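# Push cart through self-closing door into yellow bay

## Task

Move the utility cart through the self-closing door into the other room and park it in the yellow taped bay. All four wheels must be inside the tape and none may touch it. The case of copy paper must sit in the cart's top tray without overhanging any edge. The door must be closed at the end. One robot or both may be used, but a robot that topples or is left leaning counts as a failure.

## Robot and tools

Robots: r1 and r2 are identical Hello Robot Stretch 4 units, each with one arm. Each has an omni-wheel base, a lift on a vertical mast, and a telescoping arm that reaches forward, ending in a wrist with yaw, pitch and roll and a two-finger gripper. Each is about 1.6 m tall, and its base edge lies within 0.23 m of its base origin. Cameras: r1_head_camera, r1_head_left_camera, r1_head_right_camera, r1_wrist_camera, and the same four for r2.

Frames: the base frame sits on the floor under the base centre, with x ahead, y to the left and z up, in metres. hand_pose, a point between the open fingertips, is reported in this frame and may be somewhat inaccurate. The odometry frame is the base frame as it was when the scene began. base_odometry comes only from wheel rotation, so slip looks like travel. Its heading is in radians, -3.142 to 3.142, positive to the left. Each robot uses its own frames, so the only ways to see where the robots stand relative to each other are images, lidar_m and wrist_depth_mm.

move: arguments r1, r2, cameras, blocking. blocking must be false. The call returns in about 0.5 s while the motion continues. Each robot's object may hold base, joints, speeds, pace and contact_limits, or end_of_arm on its own. A robot not named receives no new command. base is a relative offset from where the base last reported itself. translate_m runs -2 to 2 m with forward positive. strafe_m runs -2 to 2 m with left positive. rotate_rad runs -3.2 to 3.2 rad with counter-clockwise (left) positive. Only translate_m and strafe_m may be combined, giving a straight diagonal with no turn. joints are absolute targets: lift_m 0 to 1.2 m; arm_m 0 to 0.55 m of extension; wrist_yaw_rad -1.134 to 4.276 (0 ahead, positive left, 3.14 folded back); wrist_pitch_rad -1.117 to 4.259 (0 level, 1.57 pointing down); wrist_roll_rad -1.117 to 4.259 (positive is clockwise when viewed from behind); gripper_m -0.038 to 0.141 m, the fingertip gap, with up to 0.015 m error. Values of -0.02 or below press the fingers together. A joint target outside its range is clipped. Any other out-of-range value is refused, and an unknown key makes the call invalid. pace is "slow", "default", "fast" or "max". For the base this means 0.1, 0.3, 0.4 or 0.6 m/s and 1 to 4 rad/s. With the lift high, the base is slowed, down to 0.3 m/s at lift 1.2. speeds sets a per-joint top speed for any joint except gripper_m. contact_limits runs 0 (gentlest) to 1 per key (arm_m, lift_m, translate_m, strafe_m, rotate_rad), with 0.5 as the default. Put each limit next to its own command. A base limit persists until the next action that includes base. {"end_of_arm": "enable_torque"} re-powers wrist or gripper motors that have shut off. A new move overrides only the targets it names. Any single action is capped at 15 s.

wait: seconds from 0 to 10, plus cameras. It returns early once a commanded robot comes to rest. wait(0) reports progress in the "earlier move" line. stop: takes cameras and brakes all motions of both robots. zoom_image: camera plus region [x0, y0, x1, y1] in pixels from the top-left corner, at most 504 by 504. finished_scene: scene, the current scene's integer number. It ends the scene and cannot be undone, so the result must hold with no robot touching anything.

Result lines: "move: r1 done; r2 time_out" gives each moved robot's outcome. "pictures" lists the order of the images. Robots under "as last shown" were not commanded. base_status and joint_status read moving, done, off_target (resting short and maybe still pushing), contact_stop (blocked, now slack), time_out (target dropped), limit_stop_at_own_body, limit_stop_at_tilt (lean above 6 degrees, everything slack) or torque_fault (a motor is limp until enable_torque). After a refusal or an uncommanded stop, the later calls in that reply do not run. on_its_own reports what happened uncommanded, such as slack joints. lidar_m lists 12 distances in 30-degree sectors, starting straight ahead and going counter-clockwise (4th left, 7th behind, 10th right). "-" means nothing seen or closer than 0.25 m. wrist_depth_mm is a 7x7 grid in mm, 100 to 2000. base_tilt is in degrees with roughly 3 degrees of bias. If turned_by_wheels and turned_by_imu differ by more than about 0.1 rad, the base slipped or struck something. motor_effort is in percent and servo_current in mA, each with a peak value in brackets.

Gripping: command a gap more than 0.015 narrower than the object, and about 0.06 narrower to resist a pull. Use -0.02 or below to close behind a handle or bar. The reading does not confirm a grasp, but a jump in gripper servo_current does.

Avoid: pressing the robots into each other, including closing a gripper on the other robot's fingers. Avoid driving a base on after it touches the other robot. Two robots can travel up to about 3 cm per metre differently, which strains any load they share. Avoid turning or braking with more than 1 kg held and arm_m above 0.2, and avoid strong pulls with the gripper held high, since both can tip the robot. Avoid self-collision poses: the gripper over the base with a low lift, or tilted up combined with roll or right yaw. When lifting a load, set lift_m's contact limit to at least 0.3 for 2 kg. Do not drop the paper or let the door slam, and avoid hard hits. The simulation keeps running while you think.

Each tool is called after ">>>" by a JSON object that holds its "method" and its "body", one argument or row to a line.

## Session

>>> {"method": "move", "body": {

}}

Scene clock: 0.00 s.
r1.base_odometry: x=+0.000 y=+0.000 heading=+0.000
r1.turned_by_wheels: +0.000
r1.turned_by_imu: +0.000
r1.base_tilt: forward=-1.6 right=+1.3
r1.lidar_m: 1.92 2.25 3.81 1.93 0.97 0.84 0.83 0.93 0.77 0.76 0.93 1.59
r1.base_status: not commanded
r1.joint_positions: lift_m=+0.127 arm_m=+0.000 wrist_yaw_rad=+3.089 wrist_pitch_rad=+0.002 wrist_roll_rad=+0.000 gripper_m=+0.056
r1.joint_status: not commanded
r1.measured_speeds: all 0
r1.motor_effort: lift_m=+20 arm_m=-4 wheel_0=+0 wheel_1=+1 wheel_2=+1
r1.servo_current: wrist_yaw_rad=39 wrist_pitch_rad=46 wrist_roll_rad=65 gripper_m=39
r1.hand_pose: x=-0.1125 y=+0.1024 z=+0.3046 quat_wxyz=(+0.026, -0.001, +0.000, +1.000) (m; r1's base frame)
r1.wrist_depth_mm: 137 138 - - - - - / 113 139 - - - - - / 117 140 224 - - - - / 137 161 - - - - - / - - - - - - - / - - 191 - 187 - - / 842 759 750 788 788 732 768
r2.base_odometry: x=+0.000 y=+0.000 heading=+0.000
r2.turned_by_wheels: +0.000
r2.turned_by_imu: +0.000
r2.base_tilt: forward=-0.6 right=+0.1
r2.lidar_m: 2.02 1.45 1.40 1.49 2.01 2.22 2.34 3.17 1.60 3.62 2.59 2.46
r2.base_status: not commanded
r2.joint_positions: lift_m=+0.295 arm_m=+0.000 wrist_yaw_rad=+3.133 wrist_pitch_rad=+0.002 wrist_roll_rad=+0.000 gripper_m=+0.056
r2.joint_status: not commanded
r2.measured_speeds: all 0
r2.motor_effort: lift_m=+18 arm_m=-4 wheel_0=+0 wheel_1=-1 wheel_2=+0
r2.servo_current: wrist_yaw_rad=46 wrist_pitch_rad=39 wrist_roll_rad=46 gripper_m=59
r2.hand_pose: x=-0.1167 y=+0.0898 z=+0.4727 quat_wxyz=(+0.004, -0.001, +0.000, +1.000) (m; r2's base frame)
r2.wrist_depth_mm: - 140 - - - - - / - 126 150 - - - - / - 130 185 - - - - / 144 143 272 - - - - / 229 - - - - - - / 226 1576 196 1576 190 1618 1464 / 226 1060 1138 - - 1025 1060
pictures: r1_head_camera, r1_head_left_camera, r1_head_right_camera, r1_wrist_camera, r2_head_camera, r2_head_left_camera, r2_head_right_camera, r2_wrist_camera
Images, in order (width x height): r1_head_camera 420x560, r1_head_left_camera 420x672, r1_head_right_camera 420x672, r1_wrist_camera 616x392, r2_head_camera 420x560, r2_head_left_camera 420x672, r2_head_right_camera 420x672, r2_wrist_camera 616x392.

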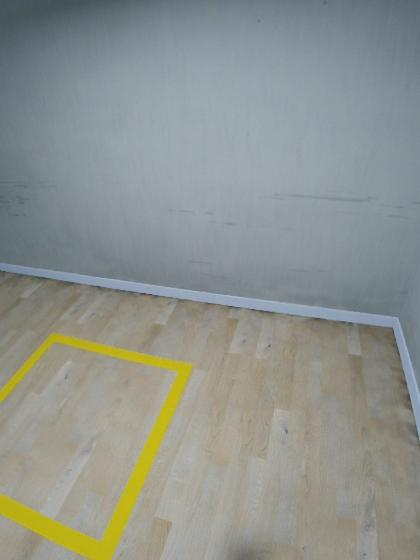

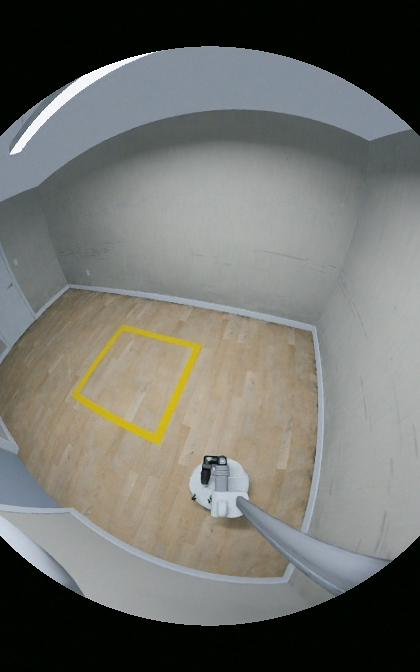

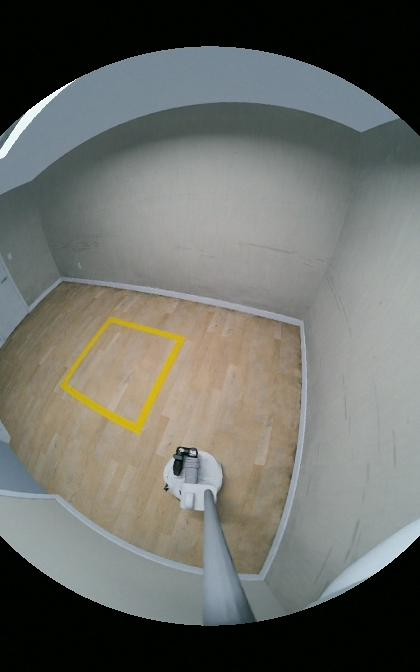

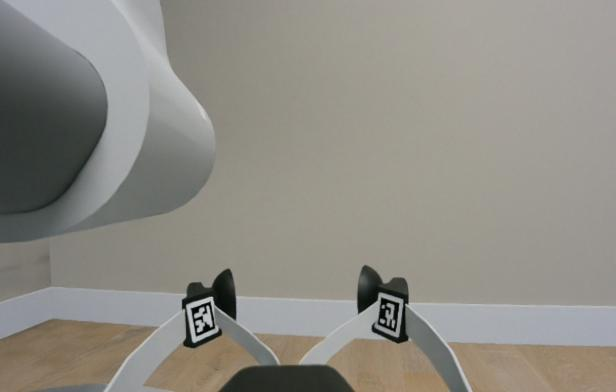

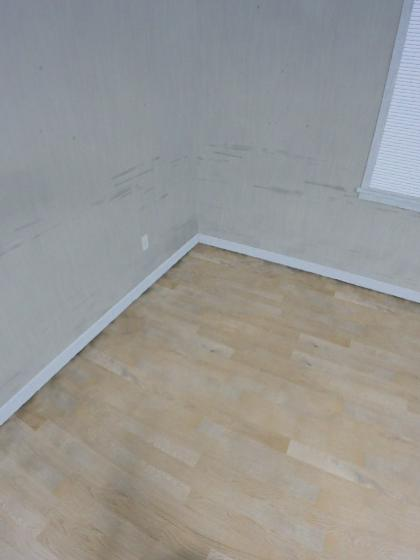

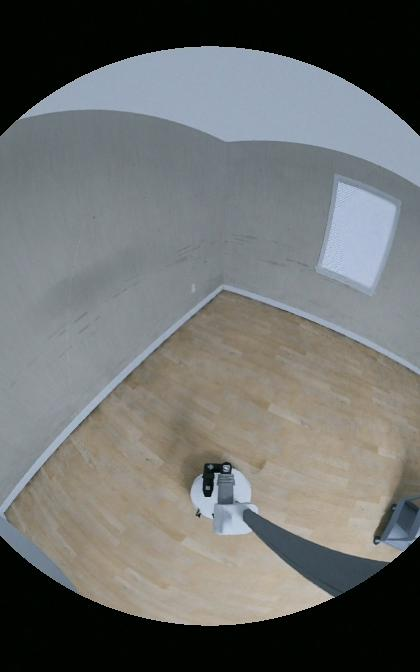

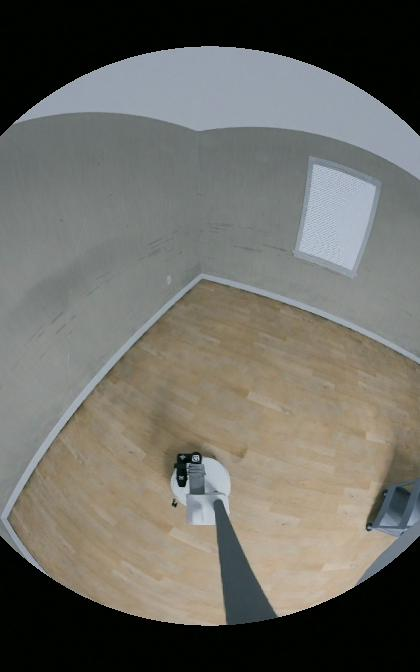

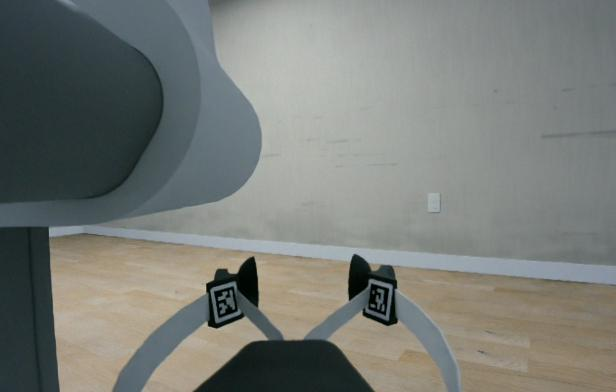

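>>> {"method": "move", "body": {
  "r1": {"base":{"rotate_rad":1.57}},
  "r2": {"base":{"rotate_rad":-1.57}},
  "blocking": false,
  "cameras": []
}}

>>> {"method": "wait", "body": {
  "seconds": 3,
  "cameras": ["r1_head_left_camera","r1_head_camera","r2_head_camera","r2_head_left_camera","r2_head_right_camera"]
}}

Scene clock: 3.97 s.
move: r1 moving; r2 moving
r1.base_odometry: x=+0.000 y=+0.000 heading=+0.252
r1.turned_by_wheels: +0.252
r1.turned_by_imu: +0.252
r1.base_tilt: forward=-1.6 right=+1.2
r1.lidar_m: 1.98 2.71 3.66 1.25 0.89 0.80 0.87 0.80 0.77 0.82 1.11 1.92
r1.base_status: rotate_rad moving
r1.joint_positions: lift_m=+0.127 arm_m=+0.000 wrist_yaw_rad=+3.089 wrist_pitch_rad=+0.002 wrist_roll_rad=+0.000 gripper_m=+0.056
r1.joint_status: not commanded
r1.measured_speeds: translate_m=-0.001 strafe_m=-0.001 rotate_rad=+0.980 lift_m=+0.000 arm_m=+0.000 wrist_yaw_rad=+0.000 wrist_pitch_rad=+0.000 wrist_roll_rad=+0.000
r1.motor_effort: lift_m=+20(20) arm_m=-4(4) wheel_0=-8(9) wheel_1=-6(9) wheel_2=-7(7)
r1.servo_current: wrist_yaw_rad=59(59) wrist_pitch_rad=39(46) wrist_roll_rad=46(59) gripper_m=39(39)
r1.hand_pose: x=-0.1125 y=+0.1024 z=+0.3046 quat_wxyz=(+0.026, -0.001, +0.000, +1.000) (m; r1's base frame)
r1.wrist_depth_mm: 136 138 - - - - - / 113 139 - - - - - / 114 140 226 - - - - / 137 160 - - - - - / - - - - - - - / - 1060 190 - 187 - - / 778 750 750 798 750 699 732
r2.base_odometry: x=+0.000 y=+0.000 heading=-0.252
r2.turned_by_wheels: -0.252
r2.turned_by_imu: -0.244
r2.base_tilt: forward=-0.7 right=+0.1
r2.lidar_m: 2.52 1.62 1.40 1.40 1.67 2.23 2.24 2.64 1.59 1.63 2.93 2.49
r2.base_status: rotate_rad moving
r2.joint_positions: lift_m=+0.295 arm_m=+0.000 wrist_yaw_rad=+3.133 wrist_pitch_rad=+0.002 wrist_roll_rad=+0.000 gripper_m=+0.056
r2.joint_status: not commanded
r2.measured_speeds: translate_m=+0.000 strafe_m=+0.000 rotate_rad=-0.974 lift_m=+0.000 arm_m=+0.000 wrist_yaw_rad=+0.000 wrist_pitch_rad=+0.000 wrist_roll_rad=+0.000
r2.motor_effort: lift_m=+18(18) arm_m=-4(4) wheel_0=+8(9) wheel_1=+8(10) wheel_2=+9(11)
r2.servo_current: wrist_yaw_rad=33(52) wrist_pitch_rad=39(46) wrist_roll_rad=52(52) gripper_m=39(59)
r2.hand_pose: x=-0.1167 y=+0.0898 z=+0.4727 quat_wxyz=(+0.004, -0.001, +0.000, +1.000) (m; r2's base frame)
r2.wrist_depth_mm: - 141 - - - - - / - 127 150 - - - - / - 130 184 - - - - / 144 143 272 - - - - / 229 - - - - - - / 227 1576 196 1576 190 1661 1464 / 226 1060 1138 - - 1060 1060
pictures: none
No camera images: "cameras" was empty.

Scene clock: 5.53 s.
earlier move: r1 done; r2 done
r1.base_odometry: x=+0.000 y=+0.000 heading=+1.570
r1.turned_by_wheels: +1.318
r1.turned_by_imu: +1.325
r1.base_tilt: forward=-1.6 right=+1.2
r1.lidar_m: 1.95 1.00 0.83 0.84 0.92 0.76 0.79 0.89 1.55 1.95 2.20 3.76
r1.base_status: done
r1.joint_positions: lift_m=+0.127 arm_m=+0.000 wrist_yaw_rad=+3.089 wrist_pitch_rad=+0.002 wrist_roll_rad=+0.000 gripper_m=+0.056
r1.joint_status: not commanded
r1.measured_speeds: all 0
r1.motor_effort: lift_m=+20(20) arm_m=-4(4) wheel_0=-2(10) wheel_1=-1(9) wheel_2=+0(8)
r1.servo_current: wrist_yaw_rad=33(65) wrist_pitch_rad=33(52) wrist_roll_rad=52(65) gripper_m=39(46)
r1.hand_pose: x=-0.1125 y=+0.1024 z=+0.3046 quat_wxyz=(+0.026, -0.001, +0.000, +1.000) (m; r1's base frame)
r1.wrist_depth_mm: 137 139 - - - - - / 113 139 - - - - - / 117 140 229 - - - - / 137 162 - - - - - / - - - - - - - / - - 190 - 187 - - / 854 741 759 143 741 707 759
r2.base_odometry: x=+0.000 y=+0.000 heading=-1.569
r2.turned_by_wheels: -1.318
r2.turned_by_imu: -1.283
r2.base_tilt: forward=-0.6 right=+0.1
r2.lidar_m: 3.58 2.60 2.46 1.99 1.43 1.40 1.49 2.04 2.22 2.32 3.21 1.63
r2.base_status: done
r2.joint_positions: lift_m=+0.295 arm_m=+0.000 wrist_yaw_rad=+3.133 wrist_pitch_rad=+0.002 wrist_roll_rad=+0.000 gripper_m=+0.056
r2.joint_status: not commanded
r2.measured_speeds: all 0
r2.motor_effort: lift_m=+18(18) arm_m=-4(4) wheel_0=+3(11) wheel_1=+2(11) wheel_2=+3(11)
r2.servo_current: wrist_yaw_rad=39(59) wrist_pitch_rad=39(46) wrist_roll_rad=52(52) gripper_m=39(59)
r2.hand_pose: x=-0.1167 y=+0.0898 z=+0.4727 quat_wxyz=(+0.004, -0.001, +0.000, +1.000) (m; r2's base frame)
r2.wrist_depth_mm: - 140 - - - - - / - 126 142 - - - - / - 130 186 - - - - / 144 144 228 - - - - / 229 - - - - - - / 228 1576 196 1336 190 - - / 226 1060 1138 - - 1025 1060
wait: 1.57 of 3 s (r1 and r2 have come to rest)
pictures: r1_head_camera, r1_head_left_camera, r2_head_camera, r2_head_left_camera, r2_head_right_camera
Images, in order (width x height): r1_head_camera 420x560, r1_head_left_camera 420x672, r2_head_camera 420x560, r2_head_left_camera 420x672, r2_head_right_camera 420x672.

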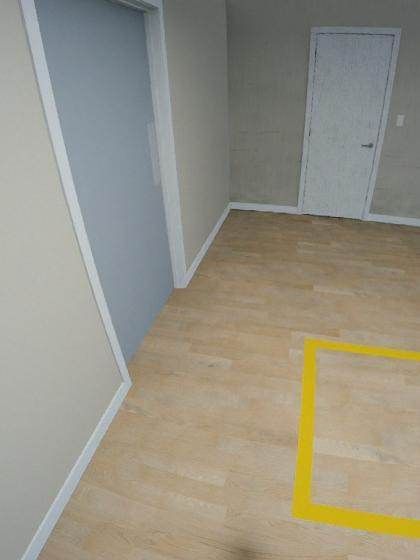

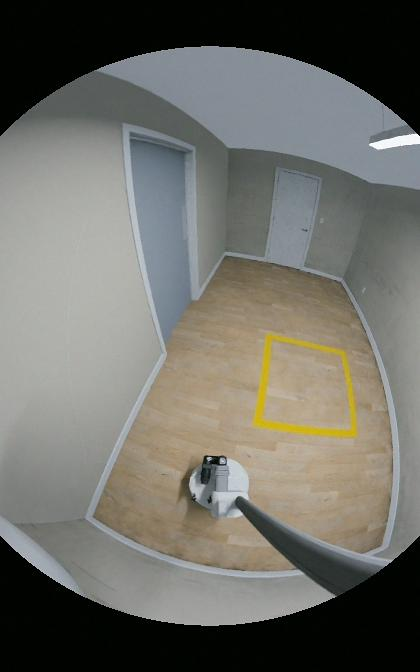

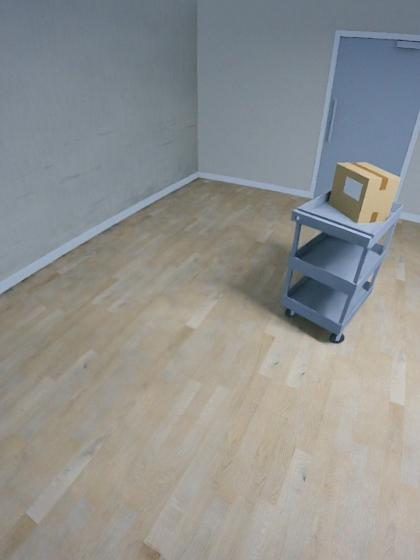

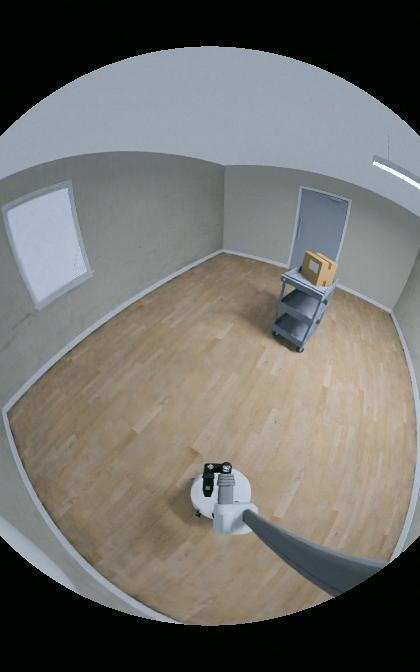

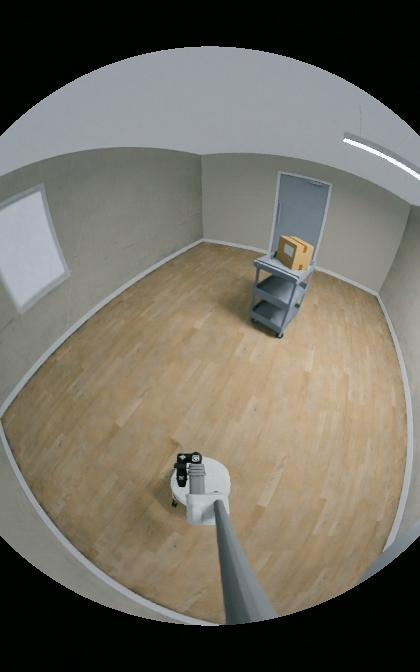

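>>> {"method": "zoom_image", "body": {
  "camera": "r2_head_camera",
  "region": [250, 10, 420, 360]
}}

>>> {"method": "zoom_image", "body": {
  "camera": "r1_head_camera",
  "region": [0, 0, 240, 400]
}}

Scaled by 1.440 from the camera's 420x560 image, which has a finer 1200x1600 frame.

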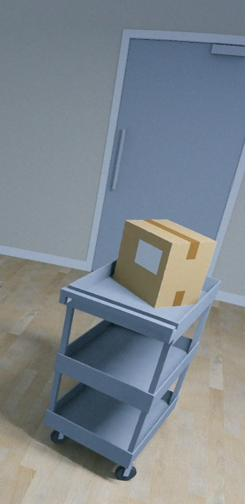

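Scaled by 1.260 from the camera's 420x560 image, which has a finer 600x800 frame.

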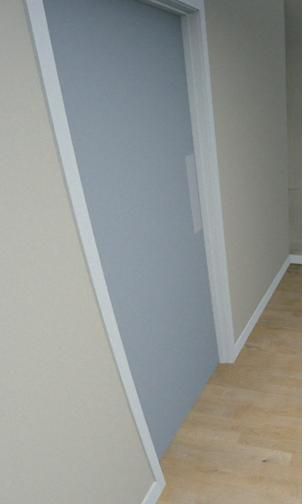

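>>> {"method": "move", "body": {
  "r1": {"base":{"translate_m":1.5}},
  "r2": {"base":{"translate_m":1.2,"strafe_m":0.15},"joints":{"lift_m":0.7}},
  "blocking": false,
  "cameras": []
}}

>>> {"method": "wait", "body": {
  "seconds": 6,
  "cameras": []
}}

>>> {"method": "wait", "body": {
  "seconds": 4,
  "cameras": ["r1_head_left_camera","r2_head_right_camera","r2_head_camera","r2_head_left_camera"]
}}

>>> {"method": "zoom_image", "body": {
  "camera": "r2_head_right_camera",
  "region": [200, 150, 420, 450]
}}

Scene clock: 43.57 s.
move: r1 moving; r2 moving
r1.base_odometry: x=+0.000 y=+0.031 heading=+1.570
r1.turned_by_wheels: +0.000
r1.turned_by_imu: +0.000
r1.base_tilt: forward=-1.6 right=+1.3
r1.lidar_m: 1.95 0.98 0.83 0.83 0.96 0.80 0.80 0.95 1.63 1.95 2.23 3.78
r1.base_status: translate_m moving
r1.joint_positions: lift_m=+0.127 arm_m=+0.000 wrist_yaw_rad=+3.089 wrist_pitch_rad=+0.002 wrist_roll_rad=+0.000 gripper_m=+0.056
r1.joint_status: not commanded
r1.measured_speeds: translate_m=+0.123 strafe_m=+0.001 rotate_rad=+0.000 lift_m=+0.000 arm_m=+0.000 wrist_yaw_rad=+0.000 wrist_pitch_rad=+0.000 wrist_roll_rad=+0.000
r1.motor_effort: lift_m=+20(20) arm_m=-4(4) wheel_0=+7(8) wheel_1=+6(7) wheel_2=-8(9)
r1.servo_current: wrist_yaw_rad=52(52) wrist_pitch_rad=46(46) wrist_roll_rad=46(65) gripper_m=46(46)
r1.hand_pose: x=-0.1125 y=+0.1024 z=+0.3046 quat_wxyz=(+0.026, -0.001, +0.000, +1.000) (m; r1's base frame)
r1.wrist_depth_mm: 136 138 - - - - - / 113 139 - - - - - / 117 139 225 - - - - / 137 162 - - - - - / - - - - - - - / - - 190 - 187 - - / 842 750 750 153 750 732 759
r2.base_odometry: x=+0.004 y=-0.031 heading=-1.569
r2.turned_by_wheels: +0.000
r2.turned_by_imu: +0.001
r2.base_tilt: forward=-0.7 right=+0.1
r2.lidar_m: 3.51 2.57 2.46 2.06 1.50 1.41 1.50 2.09 2.23 2.36 3.25 1.59
r2.base_status: translate_m moving; strafe_m moving
r2.joint_positions: lift_m=+0.333 arm_m=+0.000 wrist_yaw_rad=+3.133 wrist_pitch_rad=+0.002 wrist_roll_rad=+0.000 gripper_m=+0.056
r2.joint_status: lift_m moving
r2.measured_speeds: translate_m=+0.122 strafe_m=+0.016 rotate_rad=+0.000 lift_m=+0.146 arm_m=+0.000 wrist_yaw_rad=+0.000 wrist_pitch_rad=+0.000 wrist_roll_rad=+0.000
r2.motor_effort: lift_m=+24(24) arm_m=-4(4) wheel_0=+5(9) wheel_1=+7(8) wheel_2=-11(12)
r2.servo_current: wrist_yaw_rad=46(59) wrist_pitch_rad=46(46) wrist_roll_rad=46(59) gripper_m=52(52)
r2.hand_pose: x=-0.1167 y=+0.0898 z=+0.5104 quat_wxyz=(+0.004, -0.001, +0.000, +1.000) (m; r2's base frame)
r2.wrist_depth_mm: - 140 - - - - - / - 125 148 - - - - / - 129 191 - - - - / 144 144 256 - - - - / 229 - - - - - - / 227 1661 196 1397 190 - - / 236 1118 1205 - - 1118 1060
pictures: none
No camera images: "cameras" was empty.

Scene clock: 48.57 s.
earlier move: r1 moving; r2 done
r1.base_odometry: x=+0.001 y=+1.439 heading=+1.570
r1.turned_by_wheels: +0.000
r1.turned_by_imu: +0.000
r1.base_tilt: forward=-1.6 right=+1.3
r1.lidar_m: 1.10 0.69 0.57 0.59 0.57 1.04 2.17 2.55 2.29 2.28 2.61 2.55
r1.base_status: translate_m moving
r1.joint_positions: lift_m=+0.127 arm_m=+0.000 wrist_yaw_rad=+3.089 wrist_pitch_rad=+0.002 wrist_roll_rad=+0.000 gripper_m=+0.056
r1.joint_status: not commanded
r1.measured_speeds: translate_m=+0.178 strafe_m=+0.000 rotate_rad=+0.001 lift_m=+0.000 arm_m=+0.000 wrist_yaw_rad=+0.000 wrist_pitch_rad=+0.000 wrist_roll_rad=+0.000
r1.motor_effort: lift_m=+20(20) arm_m=-4(4) wheel_0=+2(9) wheel_1=+3(8) wheel_2=+0(11)
r1.servo_current: wrist_yaw_rad=39(72) wrist_pitch_rad=39(52) wrist_roll_rad=46(65) gripper_m=39(52)
r1.hand_pose: x=-0.1125 y=+0.1024 z=+0.3046 quat_wxyz=(+0.026, -0.001, +0.000, +1.000) (m; r1's base frame)
r1.wrist_depth_mm: 136 138 - - - - - / 113 139 - - - - - / 118 140 273 - - - - / 137 162 - - - - - / 1921 - - - - 1708 - / 1308 1182 194 1205 187 1138 - / 842 750 750 798 788 768 768
r2.base_odometry: x=+0.152 y=-1.200 heading=-1.569
r2.turned_by_wheels: +0.000
r2.turned_by_imu: +0.002
r2.base_tilt: forward=-0.7 right=+0.1
r2.lidar_m: 2.50 1.85 1.75 1.84 2.46 2.37 2.46 3.08 2.97 0.97 0.81 3.39
r2.base_status: done
r2.joint_positions: lift_m=+0.700 arm_m=+0.000 wrist_yaw_rad=+3.133 wrist_pitch_rad=+0.002 wrist_roll_rad=+0.000 gripper_m=+0.056
r2.joint_status: all done
r2.measured_speeds: all 0
r2.motor_effort: lift_m=+21(26) arm_m=-4(4) wheel_0=+3(9) wheel_1=+4(10) wheel_2=-4(14)
r2.servo_current: wrist_yaw_rad=46(65) wrist_pitch_rad=33(46) wrist_roll_rad=39(59) gripper_m=52(52)
r2.hand_pose: x=-0.1167 y=+0.0898 z=+0.8775 quat_wxyz=(+0.004, -0.001, +0.000, +1.000) (m; r2's base frame)
r2.wrist_depth_mm: - 141 - - - - - / - 126 151 - - - - / - 130 185 - - - - / 144 144 264 - - - - / 229 - - - - - - / 227 - 196 - 192 - - / 226 1863 - - - 1863 1708
wait: 5.00 of 6 s (r2 has come to rest)
pictures: none
No camera images: "cameras" was empty.

Scene clock: 49.57 s.
earlier move: r1 done
r1.base_odometry: x=+0.001 y=+1.500 heading=+1.570
r1.turned_by_wheels: +0.000
r1.turned_by_imu: +0.000
r1.base_tilt: forward=-1.6 right=+1.3
r1.lidar_m: 1.07 0.68 0.58 0.58 0.60 1.02 2.24 2.57 2.30 2.29 2.63 2.49
r1.base_status: done
r1.joint_positions: lift_m=+0.127 arm_m=+0.000 wrist_yaw_rad=+3.089 wrist_pitch_rad=+0.002 wrist_roll_rad=+0.000 gripper_m=+0.056
r1.joint_status: not commanded
r1.measured_speeds: all 0
r1.motor_effort: lift_m=+20(20) arm_m=-4(4) wheel_0=+2(9) wheel_1=+0(8) wheel_2=+0(11)
r1.servo_current: wrist_yaw_rad=65(72) wrist_pitch_rad=39(52) wrist_roll_rad=39(65) gripper_m=39(52)
r1.hand_pose: x=-0.1125 y=+0.1024 z=+0.3046 quat_wxyz=(+0.026, -0.001, +0.000, +1.000) (m; r1's base frame)
r1.wrist_depth_mm: 136 138 - - - - - / 113 139 - - - - - / 117 139 271 - - - - / 137 162 - - - - - / 1921 - - - - - - / 1308 1182 195 1182 187 1160 - / 798 750 759 798 798 778 -
r2.base_odometry: x=+0.152 y=-1.200 heading=-1.569
r2.turned_by_wheels: +0.000
r2.turned_by_imu: +0.000
r2.base_tilt: forward=-0.7 right=+0.0
r2.lidar_m: 2.48 1.85 1.75 1.82 2.44 2.36 2.45 3.07 2.96 0.96 0.84 3.43
r2.base_status: done
r2.joint_positions: lift_m=+0.700 arm_m=+0.000 wrist_yaw_rad=+3.133 wrist_pitch_rad=+0.002 wrist_roll_rad=+0.000 gripper_m=+0.056
r2.joint_status: all done
r2.measured_speeds: all 0
r2.motor_effort: lift_m=+21(26) arm_m=-4(4) wheel_0=+2(9) wheel_1=+4(10) wheel_2=-4(14)
r2.servo_current: wrist_yaw_rad=46(65) wrist_pitch_rad=39(46) wrist_roll_rad=59(65) gripper_m=59(59)
r2.hand_pose: x=-0.1167 y=+0.0898 z=+0.8775 quat_wxyz=(+0.004, -0.001, +0.000, +1.000) (m; r2's base frame)
r2.wrist_depth_mm: - 141 - - - - - / - 126 151 - - - - / - 129 185 - - - - / 144 143 263 - - - - / 229 - - - - - - / 228 - 196 - 191 - - / 227 1863 - - - 1921 1756
wait: 1.00 of 4 s (r1 has come to rest)
pictures: r1_head_left_camera, r2_head_camera, r2_head_left_camera, r2_head_right_camera
Images, in order (width x height): r1_head_left_camera 420x672, r2_head_camera 420x560, r2_head_left_camera 420x672, r2_head_right_camera 420x672.

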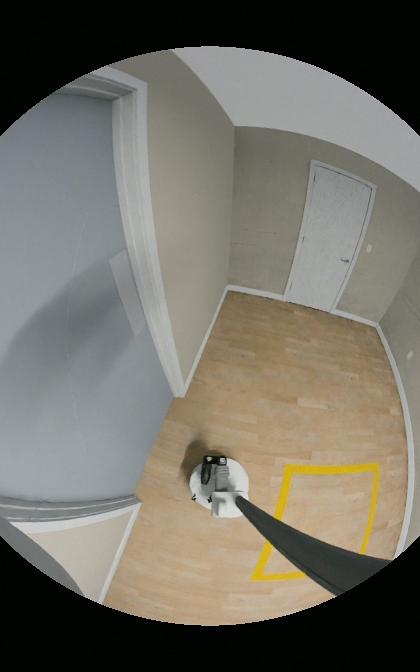

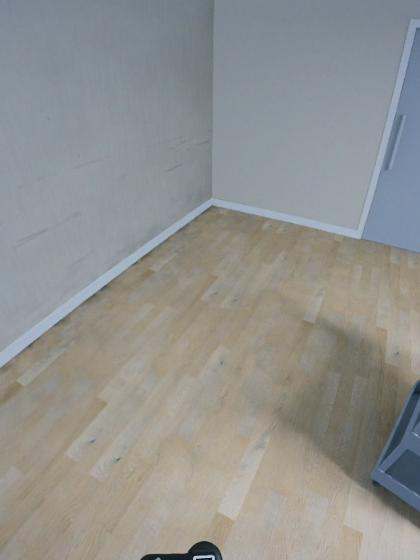

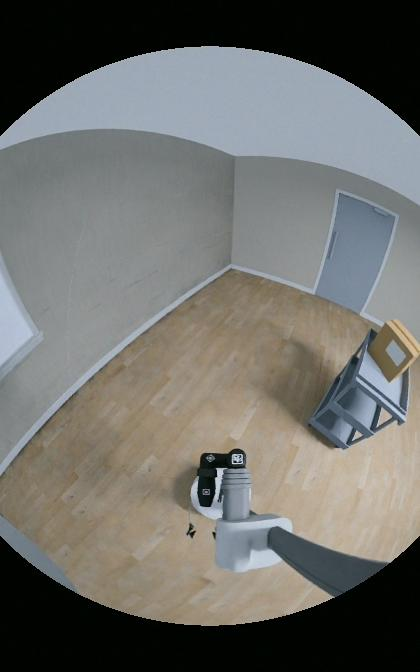

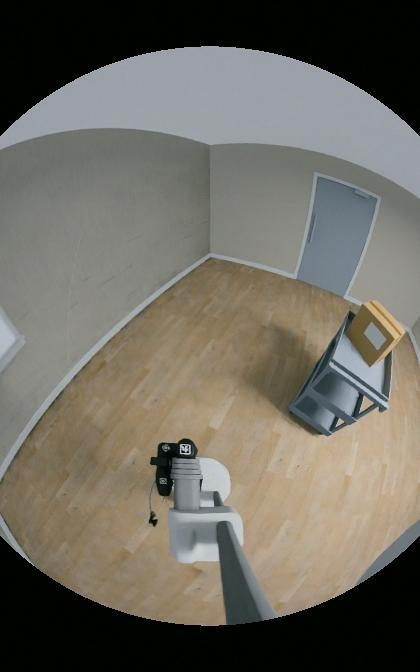

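Scaled by 1.680 from the camera's 420x672 image, which has a finer 600x960 frame.

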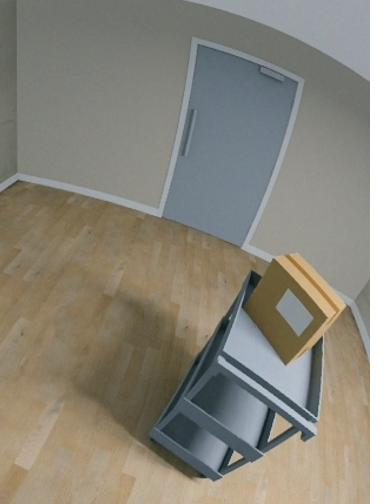

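>>> {"method": "move", "body": {
  "r2": {"base":{"translate_m":1.1}},
  "blocking": false,
  "cameras": []
}}

>>> {"method": "wait", "body": {
  "seconds": 6,
  "cameras": ["r2_head_left_camera","r2_head_right_camera"]
}}

>>> {"method": "zoom_image", "body": {
  "camera": "r2_head_right_camera",
  "region": [200, 150, 420, 600]
}}

Scene clock: 56.43 s.
move: r2 moving
r1: as last shown
r1.lidar_m: 1.08 0.70 0.58 0.55 0.61 1.00 2.21 2.59 2.31 2.31 2.66 2.49
r1.motor_effort: lift_m=+20(20) arm_m=-4(4) wheel_0=+2(2) wheel_1=+0(0) wheel_2=+0(0)
r1.servo_current: wrist_yaw_rad=46(59) wrist_pitch_rad=33(46) wrist_roll_rad=59(59) gripper_m=39(46)
r1.wrist_depth_mm: 136 138 - - - - - / 113 139 - - - - - / 118 140 274 - - - - / 137 162 - - - - - / 1921 - - - - - - / 1308 1182 194 1205 187 1160 - / 788 750 759 798 788 768 -
r2.base_odometry: x=+0.152 y=-1.231 heading=-1.569
r2.turned_by_wheels: +0.000
r2.turned_by_imu: +0.001
r2.base_tilt: forward=-0.7 right=+0.1
r2.lidar_m: 2.49 1.82 1.73 1.81 2.46 2.37 2.51 3.06 2.98 0.88 0.83 3.35
r2.base_status: translate_m moving
r2.joint_positions: lift_m=+0.700 arm_m=+0.000 wrist_yaw_rad=+3.133 wrist_pitch_rad=+0.002 wrist_roll_rad=+0.000 gripper_m=+0.056
r2.joint_status: not commanded
r2.measured_speeds: translate_m=+0.123 strafe_m=+0.001 rotate_rad=-0.002 lift_m=+0.000 arm_m=+0.000 wrist_yaw_rad=+0.000 wrist_pitch_rad=+0.000 wrist_roll_rad=+0.000
r2.motor_effort: lift_m=+21(21) arm_m=-4(4) wheel_0=+8(9) wheel_1=+8(8) wheel_2=-13(13)
r2.servo_current: wrist_yaw_rad=46(52) wrist_pitch_rad=39(39) wrist_roll_rad=46(52) gripper_m=46(52)
r2.hand_pose: x=-0.1167 y=+0.0898 z=+0.8775 quat_wxyz=(+0.004, -0.001, +0.000, +1.000) (m; r2's base frame)
r2.wrist_depth_mm: - 141 - - - - - / - 126 149 - - - - / - 129 183 - - - - / 144 144 270 - - - - / 229 - - - - - - / 228 - 196 - 191 - - / 224 1921 - - - 1983 1808
pictures: none
No camera images: "cameras" was empty.

Scene clock: 61.10 s.
earlier move: r2 done
r1.base_odometry: x=+0.001 y=+1.500 heading=+1.570
r1.turned_by_wheels: +0.000
r1.turned_by_imu: +0.000
r1.base_tilt: forward=-1.6 right=+1.3
r1.lidar_m: 1.06 0.70 0.57 0.56 0.61 0.99 2.20 2.61 2.31 2.30 2.64 2.50
r1.base_status: not commanded
r1.joint_positions: lift_m=+0.127 arm_m=+0.000 wrist_yaw_rad=+3.089 wrist_pitch_rad=+0.002 wrist_roll_rad=+0.000 gripper_m=+0.056
r1.joint_status: not commanded
r1.measured_speeds: all 0
r1.motor_effort: lift_m=+20(20) arm_m=-4(4) wheel_0=+1(2) wheel_1=+0(1) wheel_2=+0(0)
r1.servo_current: wrist_yaw_rad=46(72) wrist_pitch_rad=39(52) wrist_roll_rad=46(72) gripper_m=39(52)
r1.hand_pose: x=-0.1125 y=+0.1024 z=+0.3046 quat_wxyz=(+0.026, -0.001, +0.000, +1.000) (m; r1's base frame)
r1.wrist_depth_mm: 136 139 - - - - - / 114 139 - - - - - / 118 140 272 - - - - / 137 162 - - - - - / 1983 - - - - - - / 1308 1205 194 1182 187 1160 - / 798 741 741 798 788 788 -
r2.base_odometry: x=+0.154 y=-2.299 heading=-1.569
r2.turned_by_wheels: +0.000
r2.turned_by_imu: +0.002
r2.base_tilt: forward=-0.6 right=+0.1
r2.lidar_m: 1.73 1.28 1.19 1.29 1.75 3.31 3.46 3.65 0.93 1.09 2.54 2.50
r2.base_status: done
r2.joint_positions: lift_m=+0.700 arm_m=+0.000 wrist_yaw_rad=+3.133 wrist_pitch_rad=+0.002 wrist_roll_rad=+0.000 gripper_m=+0.056
r2.joint_status: not commanded
r2.measured_speeds: all 0
r2.motor_effort: lift_m=+21(21) arm_m=-4(4) wheel_0=+2(12) wheel_1=+4(9) wheel_2=-3(14)
r2.servo_current: wrist_yaw_rad=33(59) wrist_pitch_rad=39(46) wrist_roll_rad=39(65) gripper_m=46(59)
r2.hand_pose: x=-0.1167 y=+0.0898 z=+0.8775 quat_wxyz=(+0.004, -0.001, +0.000, +1.000) (m; r2's base frame)
r2.wrist_depth_mm: - 141 - - - - - / - 126 150 - - - - / - 130 184 - - - - / 144 143 272 - - - - / 229 - - - - - - / 226 - 196 - 191 - - / 225 1863 - - - 1921 1921
wait: 4.67 of 6 s (r2 has come to rest)
pictures: r2_head_left_camera, r2_head_right_camera
Images, in order (width x height): r2_head_left_camera 420x672, r2_head_right_camera 420x672.

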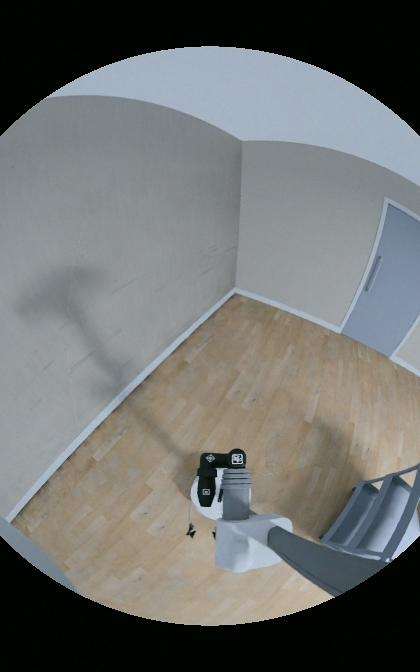

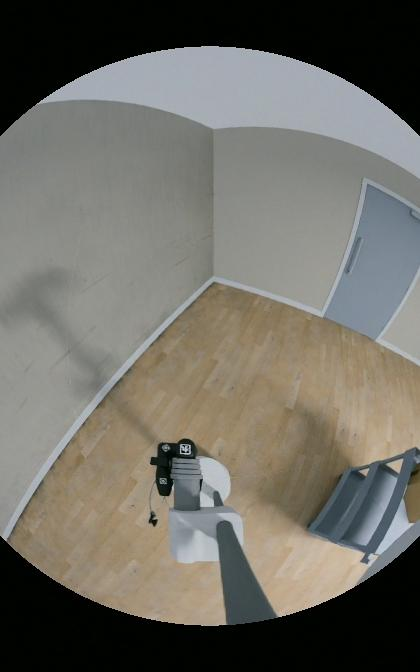

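Scaled by 1.120 from the camera's 420x672 image, which has a finer 600x960 frame.

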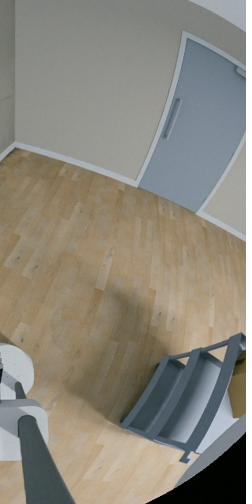

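>>> {"method": "move", "body": {
  "r1": {"base":{"rotate_rad":1.31}},
  "r2": {"base":{"rotate_rad":-0.52}},
  "blocking": false,
  "cameras": []
}}

>>> {"method": "wait", "body": {
  "seconds": 1.8,
  "cameras": []
}}

>>> {"method": "wait", "body": {
  "seconds": 0.8,
  "cameras": ["r1_head_left_camera","r1_head_right_camera","r2_head_camera","r2_head_left_camera","r2_head_right_camera"]
}}

>>> {"method": "zoom_image", "body": {
  "camera": "r2_head_right_camera",
  "region": [200, 350, 420, 650]
}}

Scene clock: 84.33 s.
move: r1 moving; r2 moving
r1.base_odometry: x=+0.001 y=+1.500 heading=+1.822
r1.turned_by_wheels: +0.252
r1.turned_by_imu: +0.252
r1.base_tilt: forward=-1.6 right=+1.3
r1.lidar_m: 0.78 0.60 0.55 0.57 0.68 1.76 2.30 2.41 2.29 2.38 2.58 2.27
r1.base_status: rotate_rad moving
r1.joint_positions: lift_m=+0.127 arm_m=+0.000 wrist_yaw_rad=+3.089 wrist_pitch_rad=+0.002 wrist_roll_rad=+0.000 gripper_m=+0.056
r1.joint_status: not commanded
r1.measured_speeds: translate_m=+0.001 strafe_m=+0.000 rotate_rad=+0.969 lift_m=+0.000 arm_m=+0.000 wrist_yaw_rad=+0.000 wrist_pitch_rad=+0.000 wrist_roll_rad=+0.000
r1.motor_effort: lift_m=+20(20) arm_m=-4(4) wheel_0=-7(10) wheel_1=-6(8) wheel_2=-6(6)
r1.servo_current: wrist_yaw_rad=39(59) wrist_pitch_rad=39(52) wrist_roll_rad=52(59) gripper_m=46(46)
r1.hand_pose: x=-0.1125 y=+0.1024 z=+0.3046 quat_wxyz=(+0.026, -0.001, +0.000, +1.000) (m; r1's base frame)
r1.wrist_depth_mm: 137 139 - - - - - / 113 139 - - - - - / 117 140 273 - - - - / 137 161 - - - - - / 1921 - - - - - - / 1182 1182 192 1182 188 1160 1138 / 842 715 759 798 798 768 820
r2.base_odometry: x=+0.154 y=-2.299 heading=-1.820
r2.turned_by_wheels: -0.252
r2.turned_by_imu: -0.244
r2.base_tilt: forward=-0.7 right=+0.0
r2.lidar_m: 2.36 1.42 1.22 1.23 1.42 2.59 3.27 3.92 0.91 0.95 2.84 2.49
r2.base_status: rotate_rad moving
r2.joint_positions: lift_m=+0.700 arm_m=+0.000 wrist_yaw_rad=+3.133 wrist_pitch_rad=+0.002 wrist_roll_rad=+0.000 gripper_m=+0.056
r2.joint_status: not commanded
r2.measured_speeds: translate_m=+0.000 strafe_m=-0.002 rotate_rad=-0.972 lift_m=+0.000 arm_m=+0.000 wrist_yaw_rad=+0.000 wrist_pitch_rad=+0.000 wrist_roll_rad=+0.000
r2.motor_effort: lift_m=+21(21) arm_m=-4(4) wheel_0=+8(11) wheel_1=+10(10) wheel_2=+10(10)
r2.servo_current: wrist_yaw_rad=39(59) wrist_pitch_rad=39(46) wrist_roll_rad=52(52) gripper_m=46(52)
r2.hand_pose: x=-0.1167 y=+0.0898 z=+0.8775 quat_wxyz=(+0.004, -0.001, +0.000, +1.000) (m; r2's base frame)
r2.wrist_depth_mm: - 140 - - - - - / - 126 150 - - - - / - 130 183 - - - - / 144 143 272 - - - - / 229 - - - - - - / 227 - 196 - 191 - - / 225 1921 - - - 1921 1863
pictures: none
No camera images: "cameras" was empty.

Scene clock: 85.17 s.
earlier move: r1 moving; r2 done
r1.base_odometry: x=+0.001 y=+1.500 heading=+2.800
r1.turned_by_wheels: +0.978
r1.turned_by_imu: +0.984
r1.base_tilt: forward=-1.6 right=+1.3
r1.lidar_m: 0.54 0.59 0.63 1.41 2.25 2.47 2.30 2.32 2.69 2.49 0.81 0.62
r1.base_status: rotate_rad moving
r1.joint_positions: lift_m=+0.127 arm_m=+0.000 wrist_yaw_rad=+3.089 wrist_pitch_rad=+0.002 wrist_roll_rad=+0.000 gripper_m=+0.056
r1.joint_status: not commanded
r1.measured_speeds: translate_m=+0.000 strafe_m=+0.001 rotate_rad=+0.598 lift_m=+0.000 arm_m=+0.000 wrist_yaw_rad=+0.000 wrist_pitch_rad=+0.000 wrist_roll_rad=+0.000
r1.motor_effort: lift_m=+20(20) arm_m=-4(4) wheel_0=-3(10) wheel_1=-2(9) wheel_2=-3(8)
r1.servo_current: wrist_yaw_rad=46(65) wrist_pitch_rad=39(52) wrist_roll_rad=46(65) gripper_m=46(46)
r1.hand_pose: x=-0.1125 y=+0.1024 z=+0.3046 quat_wxyz=(+0.026, -0.001, +0.000, +1.000) (m; r1's base frame)
r1.wrist_depth_mm: 136 138 - - - - - / 114 139 - - - - - / 118 140 273 - - - - / 137 162 - - - - - / 1983 - - - - - - / 1205 1229 194 1182 187 1281 1182 / 842 759 759 798 798 732 723
r2.base_odometry: x=+0.154 y=-2.299 heading=-2.088
r2.turned_by_wheels: -0.267
r2.turned_by_imu: -0.261
r2.base_tilt: forward=-0.7 right=+0.1
r2.lidar_m: 2.49 1.69 1.27 1.20 1.27 1.79 3.35 3.44 3.65 0.93 1.08 2.54
r2.base_status: done
r2.joint_positions: lift_m=+0.700 arm_m=+0.000 wrist_yaw_rad=+3.133 wrist_pitch_rad=+0.002 wrist_roll_rad=+0.000 gripper_m=+0.056
r2.joint_status: not commanded
r2.measured_speeds: all 0
r2.motor_effort: lift_m=+21(21) arm_m=-4(4) wheel_0=+3(11) wheel_1=+4(10) wheel_2=+4(10)
r2.servo_current: wrist_yaw_rad=33(59) wrist_pitch_rad=46(46) wrist_roll_rad=46(59) gripper_m=39(59)
r2.hand_pose: x=-0.1167 y=+0.0898 z=+0.8775 quat_wxyz=(+0.004, -0.001, +0.000, +1.000) (m; r2's base frame)
r2.wrist_depth_mm: - 141 - - - - 1661 / - 126 151 - - - 1661 / - 129 185 - - - 1661 / 144 144 263 - - - 1618 / 229 - - - - - - / 227 - 196 - 191 - - / 225 1921 - - - 1863 1708
wait: 0.83 of 1.8 s (r2 has come to rest)
pictures: none
No camera images: "cameras" was empty.

Scene clock: 85.73 s.
earlier move: r1 done
r1.base_odometry: x=+0.001 y=+1.500 heading=+2.880
r1.turned_by_wheels: +0.080
r1.turned_by_imu: +0.080
r1.base_tilt: forward=-1.6 right=+1.3
r1.lidar_m: 0.56 0.60 0.69 1.81 2.30 2.39 2.29 2.38 2.61 2.25 0.79 0.60
r1.base_status: done
r1.joint_positions: lift_m=+0.127 arm_m=+0.000 wrist_yaw_rad=+3.089 wrist_pitch_rad=+0.002 wrist_roll_rad=+0.000 gripper_m=+0.056
r1.joint_status: not commanded
r1.measured_speeds: all 0
r1.motor_effort: lift_m=+20(20) arm_m=-4(4) wheel_0=-2(10) wheel_1=-1(9) wheel_2=+0(8)
r1.servo_current: wrist_yaw_rad=39(65) wrist_pitch_rad=46(52) wrist_roll_rad=52(72) gripper_m=39(46)
r1.hand_pose: x=-0.1125 y=+0.1024 z=+0.3046 quat_wxyz=(+0.026, -0.001, +0.000, +1.000) (m; r1's base frame)
r1.wrist_depth_mm: 136 138 - - - - - / 113 139 - - - - - / 118 140 273 - - - - / 137 162 - - - - - / 1921 - - - - - - / 1205 1205 191 1205 187 1160 1229 / 842 741 741 798 788 788 820
r2.base_odometry: x=+0.154 y=-2.299 heading=-2.088
r2.turned_by_wheels: +0.000
r2.turned_by_imu: +0.000
r2.base_tilt: forward=-0.7 right=+0.1
r2.lidar_m: 2.50 1.72 1.25 1.20 1.29 1.78 3.32 3.46 3.65 0.91 1.10 2.57
r2.base_status: done
r2.joint_positions: lift_m=+0.700 arm_m=+0.000 wrist_yaw_rad=+3.133 wrist_pitch_rad=+0.002 wrist_roll_rad=+0.000 gripper_m=+0.056
r2.joint_status: not commanded
r2.measured_speeds: all 0
r2.motor_effort: lift_m=+21(21) arm_m=-4(4) wheel_0=+3(11) wheel_1=+4(10) wheel_2=+4(10)
r2.servo_current: wrist_yaw_rad=39(59) wrist_pitch_rad=39(46) wrist_roll_rad=52(59) gripper_m=52(59)
r2.hand_pose: x=-0.1167 y=+0.0898 z=+0.8775 quat_wxyz=(+0.004, -0.001, +0.000, +1.000) (m; r2's base frame)
r2.wrist_depth_mm: - 141 - - - - 1661 / - 126 151 - - - 1661 / - 129 185 - - - 1708 / 144 144 264 - - - 1618 / 230 - - - - - - / 228 - 196 - 191 - - / 226 1863 - - - 1983 1708
wait: 0.57 of 0.8 s (r1 has come to rest)
pictures: r1_head_left_camera, r1_head_right_camera, r2_head_camera, r2_head_left_camera, r2_head_right_camera
Images, in order (width x height): r1_head_left_camera 420x672, r1_head_right_camera 420x672, r2_head_camera 420x560, r2_head_left_camera 420x672, r2_head_right_camera 420x672.

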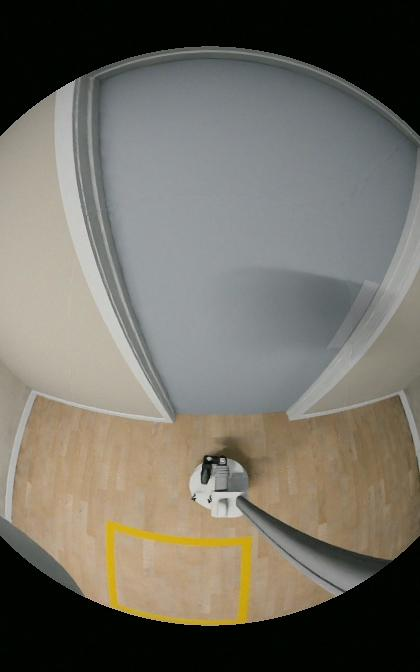

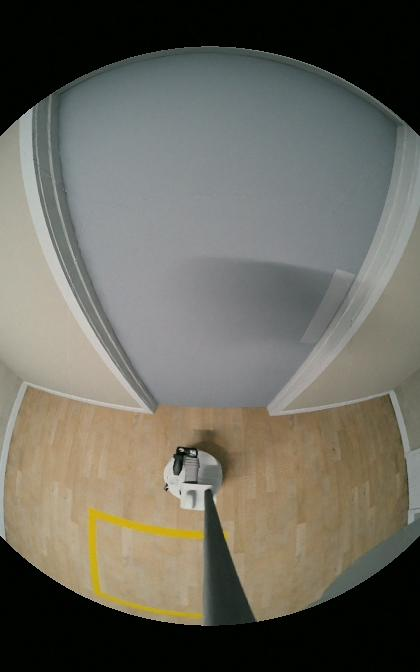

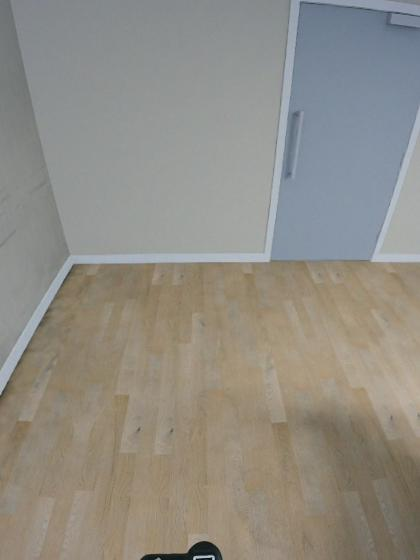

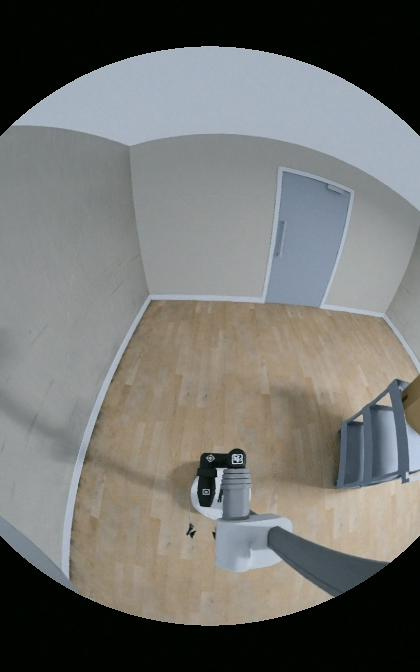

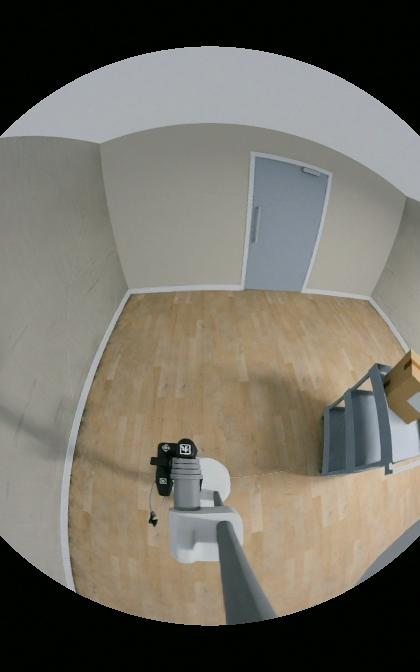

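Scaled by 1.680 from the camera's 420x672 image, which has a finer 600x960 frame.

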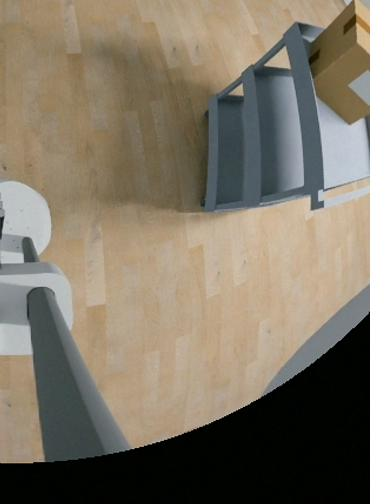

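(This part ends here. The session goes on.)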